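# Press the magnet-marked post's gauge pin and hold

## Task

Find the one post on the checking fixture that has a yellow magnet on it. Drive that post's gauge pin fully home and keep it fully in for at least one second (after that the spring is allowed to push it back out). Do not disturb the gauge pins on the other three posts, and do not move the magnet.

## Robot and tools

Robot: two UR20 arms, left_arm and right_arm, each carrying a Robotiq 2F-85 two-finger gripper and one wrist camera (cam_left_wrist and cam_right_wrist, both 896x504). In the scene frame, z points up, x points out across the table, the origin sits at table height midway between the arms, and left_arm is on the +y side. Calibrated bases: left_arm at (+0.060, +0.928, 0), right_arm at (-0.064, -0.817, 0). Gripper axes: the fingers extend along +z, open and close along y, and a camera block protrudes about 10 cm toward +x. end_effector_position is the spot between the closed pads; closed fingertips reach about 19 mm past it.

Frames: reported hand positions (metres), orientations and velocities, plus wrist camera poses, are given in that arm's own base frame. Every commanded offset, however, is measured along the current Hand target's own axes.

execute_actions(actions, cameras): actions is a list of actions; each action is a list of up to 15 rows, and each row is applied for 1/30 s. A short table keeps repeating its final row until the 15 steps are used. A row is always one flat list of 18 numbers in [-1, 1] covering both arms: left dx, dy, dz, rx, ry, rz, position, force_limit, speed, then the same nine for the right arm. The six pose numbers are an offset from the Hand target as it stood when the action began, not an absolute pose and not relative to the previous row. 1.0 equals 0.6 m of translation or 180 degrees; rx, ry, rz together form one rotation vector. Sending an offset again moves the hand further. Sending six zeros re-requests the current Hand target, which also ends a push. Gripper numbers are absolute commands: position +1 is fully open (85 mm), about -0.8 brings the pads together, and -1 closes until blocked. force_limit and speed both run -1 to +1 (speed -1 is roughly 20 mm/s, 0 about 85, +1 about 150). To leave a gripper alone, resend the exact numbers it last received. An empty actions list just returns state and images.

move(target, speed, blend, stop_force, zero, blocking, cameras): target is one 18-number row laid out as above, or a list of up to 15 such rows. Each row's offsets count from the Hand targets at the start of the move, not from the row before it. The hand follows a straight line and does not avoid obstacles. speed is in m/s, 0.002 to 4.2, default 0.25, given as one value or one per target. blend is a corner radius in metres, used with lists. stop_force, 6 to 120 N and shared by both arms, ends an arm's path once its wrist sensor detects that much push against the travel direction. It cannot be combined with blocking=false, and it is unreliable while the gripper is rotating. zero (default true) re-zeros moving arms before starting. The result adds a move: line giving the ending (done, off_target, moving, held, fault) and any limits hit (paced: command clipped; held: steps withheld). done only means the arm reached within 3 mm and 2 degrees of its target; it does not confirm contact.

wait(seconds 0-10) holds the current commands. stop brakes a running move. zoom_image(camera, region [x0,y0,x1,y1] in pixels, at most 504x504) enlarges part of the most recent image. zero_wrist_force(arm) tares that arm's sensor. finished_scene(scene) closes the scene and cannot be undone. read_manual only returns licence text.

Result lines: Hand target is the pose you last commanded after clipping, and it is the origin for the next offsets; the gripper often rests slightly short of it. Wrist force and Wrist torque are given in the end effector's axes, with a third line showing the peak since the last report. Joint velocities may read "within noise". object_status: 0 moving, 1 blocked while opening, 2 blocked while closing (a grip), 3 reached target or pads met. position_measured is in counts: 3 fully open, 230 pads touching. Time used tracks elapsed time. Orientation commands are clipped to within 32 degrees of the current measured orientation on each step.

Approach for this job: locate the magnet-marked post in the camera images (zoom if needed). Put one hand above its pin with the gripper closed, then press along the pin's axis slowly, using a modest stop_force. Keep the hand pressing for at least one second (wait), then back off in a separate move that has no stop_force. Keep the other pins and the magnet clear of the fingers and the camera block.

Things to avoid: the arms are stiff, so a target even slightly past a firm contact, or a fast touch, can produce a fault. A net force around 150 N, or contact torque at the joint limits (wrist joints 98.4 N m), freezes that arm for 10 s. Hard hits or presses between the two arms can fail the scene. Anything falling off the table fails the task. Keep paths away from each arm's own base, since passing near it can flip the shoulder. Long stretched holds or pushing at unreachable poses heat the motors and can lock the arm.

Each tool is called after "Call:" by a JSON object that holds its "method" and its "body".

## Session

Call:
{"method": "execute_actions", "body": {"actions": []}}

Scene clock: 0.00 s.
left_arm: end_effector_position=(+0.3071, -0.4220, +0.1602) position_measured=3 object_status=3 end_effector_quat_wxyz=(+0.066, +0.956, -0.074, +0.275) | right_arm: end_effector_position=(+0.4900, -0.3027, +0.2369) position_measured=3 object_status=3 end_effector_quat_wxyz=(+0.548, -0.467, -0.511, -0.471)
Joint positions: left_arm=[-1.763 -1.739 2.857 -2.766 -1.003 1.555] | right_arm=[2.511 -2.074 -2.06 -2.212 2.389 -0.015]
Joint velocities: within noise
Joint torques (N m): no reading
Motor temperatures (°C): left_arm=[24 35 26 38 34 33] | right_arm=[28 35 35 36 33 38]
Wrist force (N): no reading
Wrist torque (N m): no reading
Wrist force, peak (N): no reading
Hand target: left_arm +0.3071, -0.4220, +0.1602; +0.066, +0.956, -0.074, +0.275 | right_arm +0.4900, -0.3027, +0.2369; +0.548, -0.467, -0.511, -0.471
Tool commands: left_gripper/position=+1.0 left_gripper/force_limit=+1.0 left_gripper/speed=+1.0 right_gripper/position=+1.0 right_gripper/force_limit=+1.0 right_gripper/speed=+1.0
camera_calibration:
cam_left_wrist: T_world_to_cam=[[-0.285835, -0.958093, 0.0188626, -0.30276], [-0.929607, 0.27245, -0.248197, 0.463413], [0.232657, -0.0884782, -0.968526, 0.172428], [0, 0, 0, 1]] pos_world=[0.304136, -0.401073, 0.28773]
cam_right_wrist: T_world_to_cam=[[0.978979, 0.0562001, -0.196068, -0.399553], [-0.174505, -0.266853, -0.947807, 0.238768], [-0.105588, 0.962097, -0.251436, 0.530477], [0, 0, 0, 1]] pos_world=[0.488832, -0.424199, 0.281347]

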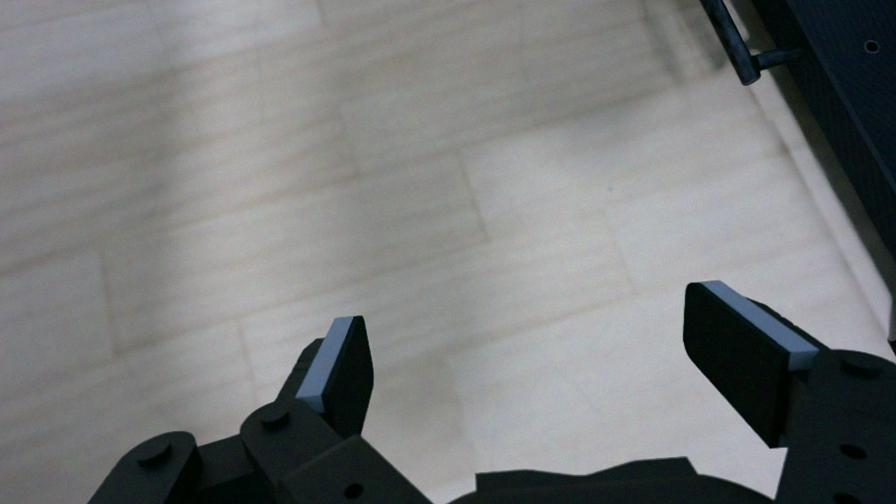

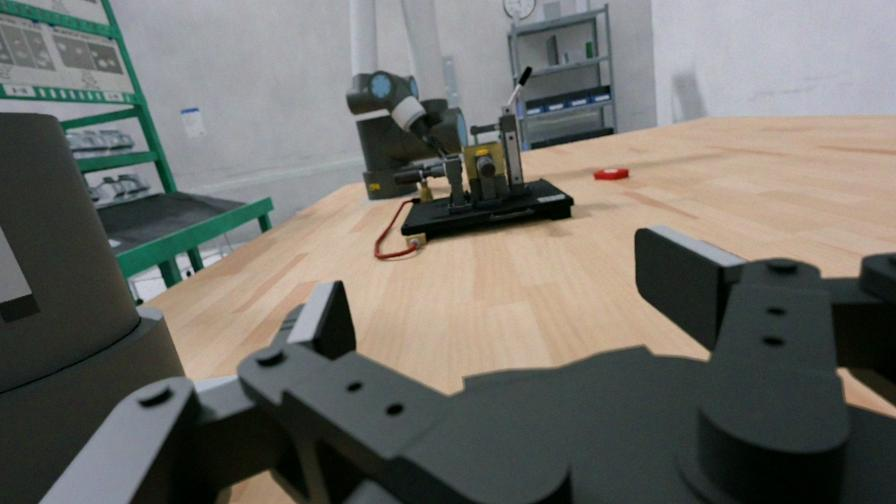

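Call:
{"method": "zoom_image", "body": {"camera": "cam_right_wrist", "region": [360, 50, 610, 270]}}

Scaled by 2.016 from the camera's 896x504 image, which has a finer 1280x720 frame.

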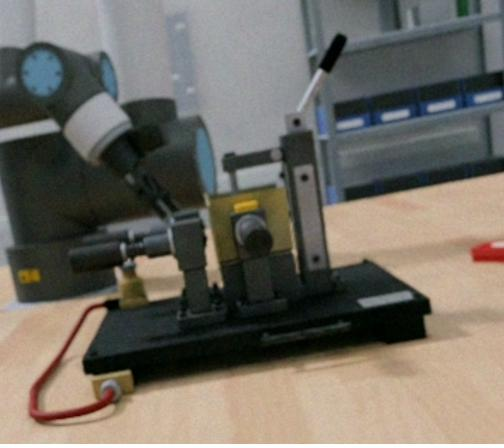

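Call:
{"method": "move", "body": {"target": [0,0,0,0,0,0,1,1,1,0.0338,0.1144,0.7132,-0.0404,-0.2071,0.0017,-1,-1,0], "speed": 0.6, "cameras": []}}

Call:
{"method": "move", "body": {"target": [0,0,0,0,0,0,1,1,1,0.4627,0.03,0.5541,0,0,0,-1,-1,0], "speed": 0.6, "cameras": ["cam_right_wrist"]}}

Scene clock: 5.50 s.
left_arm: end_effector_position=(+0.3071, -0.4220, +0.1602) position_measured=3 object_status=3 end_effector_quat_wxyz=(+0.066, +0.956, -0.074, +0.275) | right_arm: end_effector_position=(+0.5073, +0.1293, +0.2734) position_measured=232 object_status=3 end_effector_quat_wxyz=(-0.327, +0.627, +0.627, +0.326)
Joint positions: left_arm=[-1.763 -1.739 2.857 -2.766 -1.003 1.555] | right_arm=[3.251 -1.587 -2.675 -0.298 2.523 1.758]
Joint velocities: within noise
Joint torques (N m): left_arm=[1.54 -6.1 -58.18 -8.28 3.42 -0.78] | right_arm=[22.9 27.51 40.96 17.13 1.03 8.26]
Motor temperatures (°C): left_arm=[24 35 26 38 34 33] | right_arm=[28 35 35 36 33 38]
Wrist force (N): left_arm=[0.2 0.0 -0.2] | right_arm=[-0.4 0.0 2.2]
Wrist torque (N m): left_arm=[0.00 -0.02 0.00] | right_arm=[0.51 0.24 -0.10]
Wrist force, peak (N): left_arm=[-0.1 -0.5 -0.3] | right_arm=[2.0 2.1 5.9]
Hand target: left_arm +0.3071, -0.4220, +0.1602; +0.066, +0.956, -0.074, +0.275 | right_arm +0.5073, +0.1293, +0.2733; -0.327, +0.627, +0.627, +0.326
Off the commanded pose: left_arm 0.000 m, 0 deg | right_arm 0.000 m, 0 deg.
move: done
No camera images: "cameras" was empty.

Scene clock: 7.00 s.
left_arm: end_effector_position=(+0.3071, -0.4220, +0.1602) position_measured=3 object_status=3 end_effector_quat_wxyz=(+0.066, +0.956, -0.074, +0.275) | right_arm: end_effector_position=(+0.5249, +0.5607, +0.3102) position_measured=232 object_status=3 end_effector_quat_wxyz=(-0.327, +0.627, +0.627, +0.326)
Joint positions: left_arm=[-1.763 -1.739 2.857 -2.766 -1.003 1.555] | right_arm=[3.982 -1.814 -2.554 0.471 2.15 2.666]
Joint velocities: within noise
Joint torques (N m): left_arm=[5.28 -7.91 -59.14 -7.57 3.55 -1.18] | right_arm=[20.89 62.33 59.91 14.51 -1.63 6.34]
Motor temperatures (°C): left_arm=[24 35 26 38 34 33] | right_arm=[28 35 35 36 33 38]
Wrist force (N): left_arm=[-0.1 -0.1 -0.3] | right_arm=[-0.8 0.8 0.9]
Wrist torque (N m): left_arm=[-0.01 0.02 0.00] | right_arm=[0.59 0.26 -0.09]
Wrist force, peak (N): left_arm=[0.4 0.1 -0.4] | right_arm=[3.0 1.0 5.6]
Hand target: left_arm +0.3071, -0.4220, +0.1602; +0.066, +0.956, -0.074, +0.275 | right_arm +0.5250, +0.5609, +0.3102; -0.327, +0.627, +0.627, +0.326
Off the commanded pose: left_arm 0.000 m, 0 deg | right_arm 0.000 m, 0 deg.
move: done
camera_calibration:
cam_right_wrist: T_world_to_cam=[[0.98412, -0.150595, -0.0939663, -0.386384], [-0.176479, -0.773232, -0.60907, 0.724574], [0.0190651, 0.615981, -0.78753, 0.0169087], [0, 0, 0, 1]] pos_world=[0.507798, 0.491661, 0.418325]
Images, in order (width x height): cam_right_wrist 896x504.

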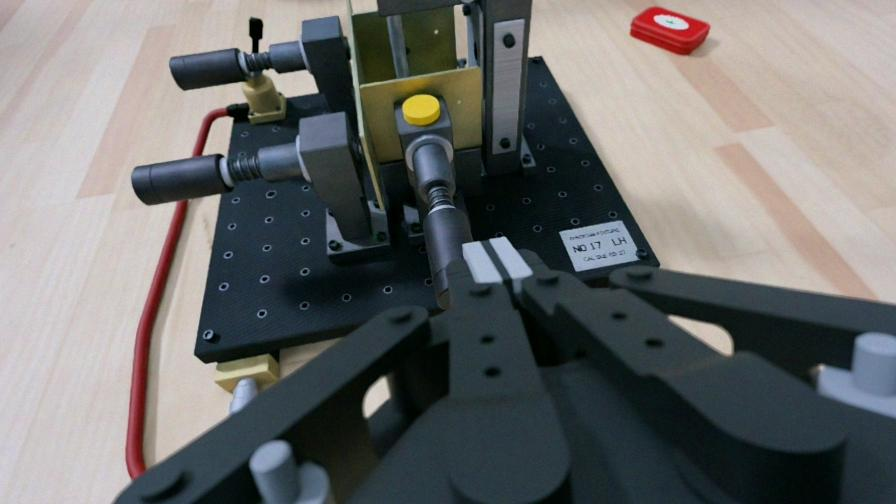

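Call:
{"method": "move", "body": {"target": [0,0,0,0,0,0,1,1,1,-0.156,-0.015,0.1725,0,-0.3056,0,-1,-1,0], "speed": 0.5, "cameras": ["cam_right_wrist"]}}

Scene clock: 9.50 s.
left_arm: end_effector_position=(+0.3071, -0.4220, +0.1602) position_measured=3 object_status=3 end_effector_quat_wxyz=(+0.066, +0.956, -0.074, +0.275) | right_arm: end_effector_position=(+0.5159, +0.5919, +0.1742) position_measured=232 object_status=3 end_effector_quat_wxyz=(+0.000, +0.707, +0.707, +0.000)
Joint positions: left_arm=[-1.763 -1.739 2.857 -2.766 -1.003 1.555] | right_arm=[4.254 -1.747 -2.302 -0.663 1.571 2.683]
Joint velocities: within noise
Joint torques (N m): left_arm=[7.55 -8.75 -61.24 -7.37 3.77 -1.15] | right_arm=[20.06 76.45 89.39 3.47 -4.22 5.52]
Motor temperatures (°C): left_arm=[24 35 26 38 34 33] | right_arm=[28 35 35 36 33 38]
Wrist force (N): left_arm=[0.0 -0.1 -0.1] | right_arm=[0.1 2.8 1.3]
Wrist torque (N m): left_arm=[0.00 0.01 0.01] | right_arm=[1.51 -0.06 -0.46]
Wrist force, peak (N): left_arm=[0.2 0.0 -0.4] | right_arm=[2.0 2.8 2.3]
Hand target: left_arm +0.3071, -0.4220, +0.1602; +0.066, +0.956, -0.074, +0.275 | right_arm +0.5159, +0.5920, +0.1741; +0.000, +0.707, +0.707, +0.000
Off the commanded pose: left_arm 0.000 m, 0 deg | right_arm 0.000 m, 0 deg.
move: done
camera_calibration:
cam_right_wrist: T_world_to_cam=[[0.984159, -0.162795, 0.0702054, -0.406898], [-0.176161, -0.942545, 0.283859, 0.608933], [0.0199609, -0.29173, -0.956292, 0.456912], [0, 0, 0, 1]] pos_world=[0.498602, 0.641001, 0.292656]
Images, in order (width x height): cam_right_wrist 896x504.

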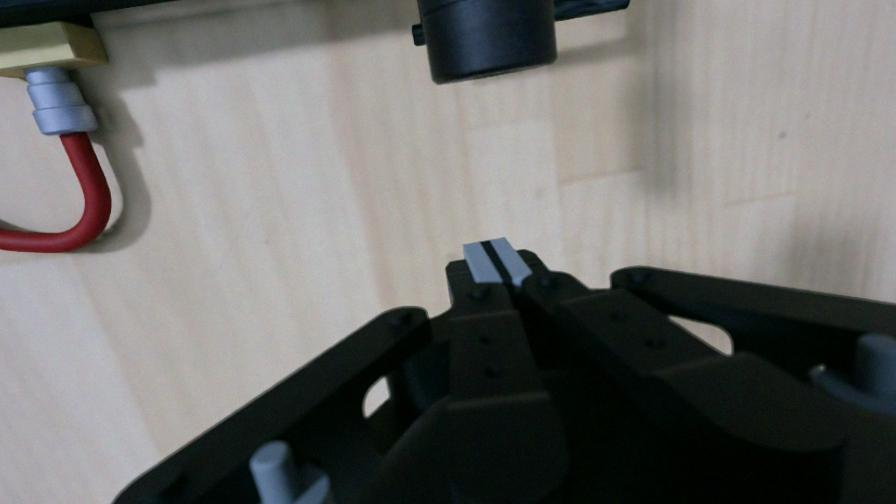

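Call:
{"method": "move", "body": {"target": [0,0,0,0,0,0,1,1,1,0.05,0.0055,0,0,0,0,-1,-1,0], "speed": 0.25, "cameras": []}}

Call:
{"method": "move", "body": {"target": [0,0,0,0,0,0,1,1,1,0.045,0,0,0,0,0,-1,-1,0], "speed": 0.05, "stop_force": 8, "cameras": ["cam_right_wrist"]}}

Scene clock: 10.57 s.
left_arm: end_effector_position=(+0.3071, -0.4220, +0.1602) position_measured=3 object_status=3 end_effector_quat_wxyz=(+0.066, +0.956, -0.074, +0.275) | right_arm: end_effector_position=(+0.5191, +0.6218, +0.1741) position_measured=232 object_status=3 end_effector_quat_wxyz=(+0.000, +0.707, +0.707, +0.000)
Joint positions: left_arm=[-1.763 -1.739 2.857 -2.766 -1.003 1.555] | right_arm=[4.267 -1.771 -2.269 -0.672 1.571 2.696]
Joint velocities: within noise
Joint torques (N m): left_arm=[7.53 -10.07 -61.33 -7.03 4 -0.4] | right_arm=[20.61 88.62 82.9 6.08 -3.41 6.79]
Motor temperatures (°C): left_arm=[24 35 26 38 34 33] | right_arm=[28 35 35 36 33 38]
Wrist force (N): left_arm=[0.2 -0.2 -0.1] | right_arm=[-0.7 2.1 2.1]
Wrist torque (N m): left_arm=[-0.03 -0.04 0.00] | right_arm=[1.43 0.07 -0.39]
Wrist force, peak (N): left_arm=[-0.2 -0.1 -0.4] | right_arm=[0.1 2.6 1.9]
Hand target: left_arm +0.3071, -0.4220, +0.1602; +0.066, +0.956, -0.074, +0.275 | right_arm +0.5192, +0.6220, +0.1741; +0.000, +0.707, +0.707, +0.000
Off the commanded pose: left_arm 0.000 m, 0 deg | right_arm 0.000 m, 0 deg.
move: done
No camera images: "cameras" was empty.

Scene clock: 12.20 s.
left_arm: end_effector_position=(+0.3071, -0.4220, +0.1602) position_measured=3 object_status=3 end_effector_quat_wxyz=(+0.066, +0.956, -0.074, +0.275) | right_arm: end_effector_position=(+0.5191, +0.6381, +0.1742) position_measured=232 object_status=3 end_effector_quat_wxyz=(+0.000, +0.707, +0.707, +0.000)
Joint positions: left_arm=[-1.763 -1.739 2.857 -2.766 -1.003 1.555] | right_arm=[4.276 -1.783 -2.252 -0.677 1.571 2.704]
Joint velocities: within noise
Joint torques (N m): left_arm=[6.93 -10.09 -63.46 -6.65 4.56 -1.23] | right_arm=[-19.73 128.73 59.44 12.96 0.8 -7.56]
Motor temperatures (°C): left_arm=[24 35 26 38 34 33] | right_arm=[28 35 35 36 33 38]
Wrist force (N): left_arm=[-0.3 -0.1 -0.3] | right_arm=[-0.9 1.9 1.9]
Wrist torque (N m): left_arm=[-0.01 0.06 0.00] | right_arm=[1.44 0.12 -0.38]
Wrist force, peak (N): left_arm=[0.5 0.1 -0.3] | right_arm=[-8.9 1.8 1.4]
Hand target: left_arm +0.3071, -0.4220, +0.1602; +0.066, +0.956, -0.074, +0.275 | right_arm +0.5191, +0.6381, +0.1742; +0.000, +0.707, +0.707, +0.000 (not the last commanded pose)
Off the commanded pose: left_arm 0.000 m, 0 deg | right_arm 0.011 m, 0 deg.
move: contact (right_arm)
camera_calibration:
cam_right_wrist: T_world_to_cam=[[0.98416, -0.162782, 0.0702273, -0.40264], [-0.176157, -0.94251, 0.283978, 0.652999], [0.0199635, -0.291851, -0.956255, 0.470395], [0, 0, 0, 1]] pos_world=[0.501902, 0.6872, 0.292657]
Images, in order (width x height): cam_right_wrist 896x504.

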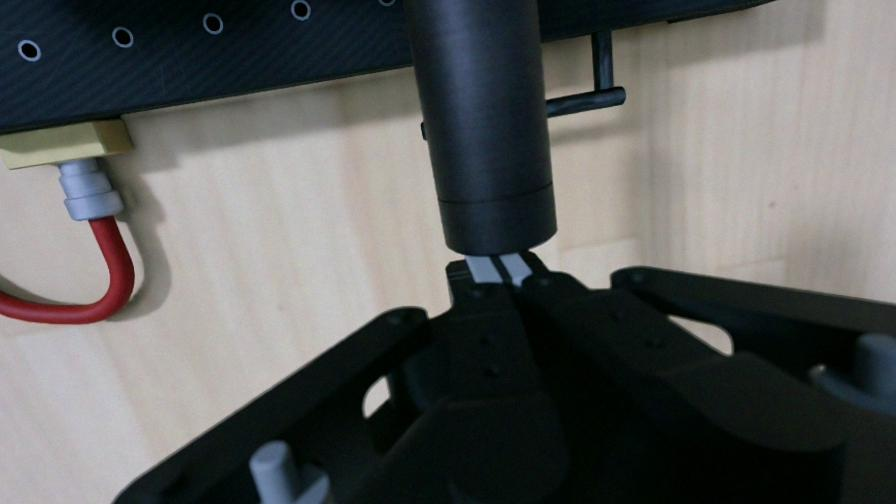

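Call:
{"method": "move", "body": {"target": [0,0,0,0,0,0,1,1,1,0.0285,0,0,0,0,0,-1,-1,0], "speed": 0.1, "cameras": []}}

Call:
{"method": "move", "body": {"target": [0,0,0,0,0,0,1,1,1,0.02,0,0,0,0,0,-1,-1,0], "speed": 0.006, "stop_force": 15, "cameras": []}}

Call:
{"method": "wait", "body": {"seconds": 1.1, "cameras": []}}

Scene clock: 13.23 s.
left_arm: end_effector_position=(+0.3071, -0.4220, +0.1602) position_measured=3 object_status=3 end_effector_quat_wxyz=(+0.066, +0.956, -0.074, +0.275) | right_arm: end_effector_position=(+0.5191, +0.6551, +0.1742) position_measured=232 object_status=3 end_effector_quat_wxyz=(+0.000, +0.707, +0.707, +0.000)
Joint positions: left_arm=[-1.763 -1.739 2.857 -2.766 -1.003 1.555] | right_arm=[4.285 -1.796 -2.234 -0.682 1.571 2.713]
Joint velocities: within noise
Joint torques (N m): left_arm=[12.11 -1.96 -63.33 -7.19 4.84 -1.25] | right_arm=[20.83 86.19 95.44 9.33 3.31 6.17]
Motor temperatures (°C): left_arm=[24 35 26 38 34 33] | right_arm=[28 35 35 36 33 38]
Wrist force (N): left_arm=[-0.1 0.0 -0.1] | right_arm=[-13.3 0.0 0.1]
Wrist torque (N m): left_arm=[0.01 0.02 0.00] | right_arm=[1.55 0.21 -0.47]
Wrist force, peak (N): left_arm=[0.2 -0.1 -0.5] | right_arm=[-13.3 0.0 0.1]
Hand target: left_arm +0.3071, -0.4220, +0.1602; +0.066, +0.956, -0.074, +0.275 | right_arm +0.5191, +0.6552, +0.1742; +0.000, +0.707, +0.707, +0.000
Off the commanded pose: left_arm 0.000 m, 0 deg | right_arm 0.000 m, 0 deg.
move: done
No camera images: "cameras" was empty.

Scene clock: 14.97 s.
left_arm: end_effector_position=(+0.3071, -0.4220, +0.1602) position_measured=3 object_status=3 end_effector_quat_wxyz=(+0.066, +0.956, -0.074, +0.275) | right_arm: end_effector_position=(+0.5191, +0.6586, +0.1742) position_measured=232 object_status=3 end_effector_quat_wxyz=(+0.000, +0.707, +0.707, +0.000)
Joint positions: left_arm=[-1.763 -1.739 2.857 -2.766 -1.003 1.555] | right_arm=[4.287 -1.799 -2.23 -0.683 1.571 2.715]
Joint velocities: within noise
Joint torques (N m): left_arm=[14.68 -10.16 -66.7 -7.15 4.8 0.2] | right_arm=[-6.05 134.54 81.36 21.56 4.34 -7.02]
Motor temperatures (°C): left_arm=[24 35 26 38 34 33] | right_arm=[28 35 35 36 33 38]
Wrist force (N): left_arm=[0.1 -0.1 -0.1] | right_arm=[-24.6 8.0 4.2]
Wrist torque (N m): left_arm=[0.00 -0.02 0.00] | right_arm=[1.52 0.09 -0.46]
Wrist force, peak (N): left_arm=[-0.5 -0.1 -0.2] | right_arm=[-39.8 3.1 -6.3]
Hand target: left_arm +0.3071, -0.4220, +0.1602; +0.066, +0.956, -0.074, +0.275 | right_arm +0.5191, +0.6586, +0.1742; +0.000, +0.707, +0.707, +0.000 (not the last commanded pose)
Off the commanded pose: left_arm 0.000 m, 0 deg | right_arm 0.009 m, 0 deg.
move: contact (right_arm)
No camera images: "cameras" was empty.

Scene clock: 16.07 s.
left_arm: end_effector_position=(+0.3071, -0.4220, +0.1602) position_measured=3 object_status=3 end_effector_quat_wxyz=(+0.066, +0.956, -0.074, +0.275) | right_arm: end_effector_position=(+0.5191, +0.6586, +0.1742) position_measured=232 object_status=3 end_effector_quat_wxyz=(+0.000, +0.707, +0.707, +0.000)
Joint positions: left_arm=[-1.763 -1.739 2.857 -2.766 -1.003 1.555] | right_arm=[4.287 -1.799 -2.23 -0.683 1.571 2.715]
Joint velocities: within noise
Joint torques (N m): left_arm=[10.66 -8 -69.23 -7.44 4.34 -1.19] | right_arm=[-6.54 133.23 81.93 17.57 3.87 -7.52]
Motor temperatures (°C): left_arm=[24 35 26 38 34 33] | right_arm=[28 35 35 36 33 38]
Wrist force (N): left_arm=[0.2 -0.1 0.1] | right_arm=[-22.3 6.1 7.0]
Wrist torque (N m): left_arm=[-0.02 -0.03 0.00] | right_arm=[1.56 0.10 -0.46]
Wrist force, peak (N): left_arm=[0.0 0.3 -0.3] | right_arm=[-24.4 8.1 5.3]
Hand target: left_arm +0.3071, -0.4220, +0.1602; +0.066, +0.956, -0.074, +0.275 | right_arm +0.5191, +0.6586, +0.1742; +0.000, +0.707, +0.707, +0.000 (not the last commanded pose)
Tool commands: left_gripper/position=+1.0 left_gripper/force_limit=+1.0 left_gripper/speed=+1.0 right_gripper/position=-1.0 right_gripper/force_limit=-1.0 right_gripper/speed=+0.0
Off the commanded pose: left_arm 0.000 m, 0 deg | right_arm 0.009 m, 0 deg.
wait: 1.10 s; at rest by 0.17 s
No camera images: "cameras" was empty.

Held against the hard stop for over 1 s; retract and finish.

Call:
{"method": "move", "body": {"target": [0,0,0,0,0,0,1,1,1,-0.055,0,0,0,0,0,-1,-1,0], "speed": 0.12, "cameras": []}}

Call:
{"method": "finished_scene", "body": {"scene": 3}}

Scene clock: 17.03 s.
left_arm: end_effector_position=(+0.3071, -0.4220, +0.1602) position_measured=3 object_status=3 end_effector_quat_wxyz=(+0.066, +0.956, -0.074, +0.275) | right_arm: end_effector_position=(+0.5191, +0.6258, +0.1742) position_measured=232 object_status=3 end_effector_quat_wxyz=(+0.000, +0.707, +0.707, +0.000)
Joint positions: left_arm=[-1.763 -1.739 2.857 -2.766 -1.003 1.555] | right_arm=[4.27 -1.774 -2.265 -0.673 1.571 2.698]
Joint velocities: within noise
Joint torques (N m): left_arm=[10.25 -6.99 -67.15 -7.51 4.85 -1.01] | right_arm=[-26.89 118.67 58.56 15.53 3.12 -6.58]
Motor temperatures (°C): left_arm=[24 35 26 38 34 33] | right_arm=[28 35 35 36 33 38]
Wrist force (N): left_arm=[0.0 0.2 0.1] | right_arm=[-1.3 1.9 2.2]
Wrist torque (N m): left_arm=[0.05 -0.01 0.00] | right_arm=[1.41 0.18 -0.39]
Wrist force, peak (N): left_arm=[0.0 0.2 -0.4] | right_arm=[-22.4 6.1 7.4]
Hand target: left_arm +0.3071, -0.4220, +0.1602; +0.066, +0.956, -0.074, +0.275 | right_arm +0.5191, +0.6256, +0.1742; +0.000, +0.707, +0.707, +0.000
Off the commanded pose: left_arm 0.000 m, 0 deg | right_arm 0.000 m, 0 deg.
move: done
No camera images: "cameras" was empty.

The scene is finished: the task was done.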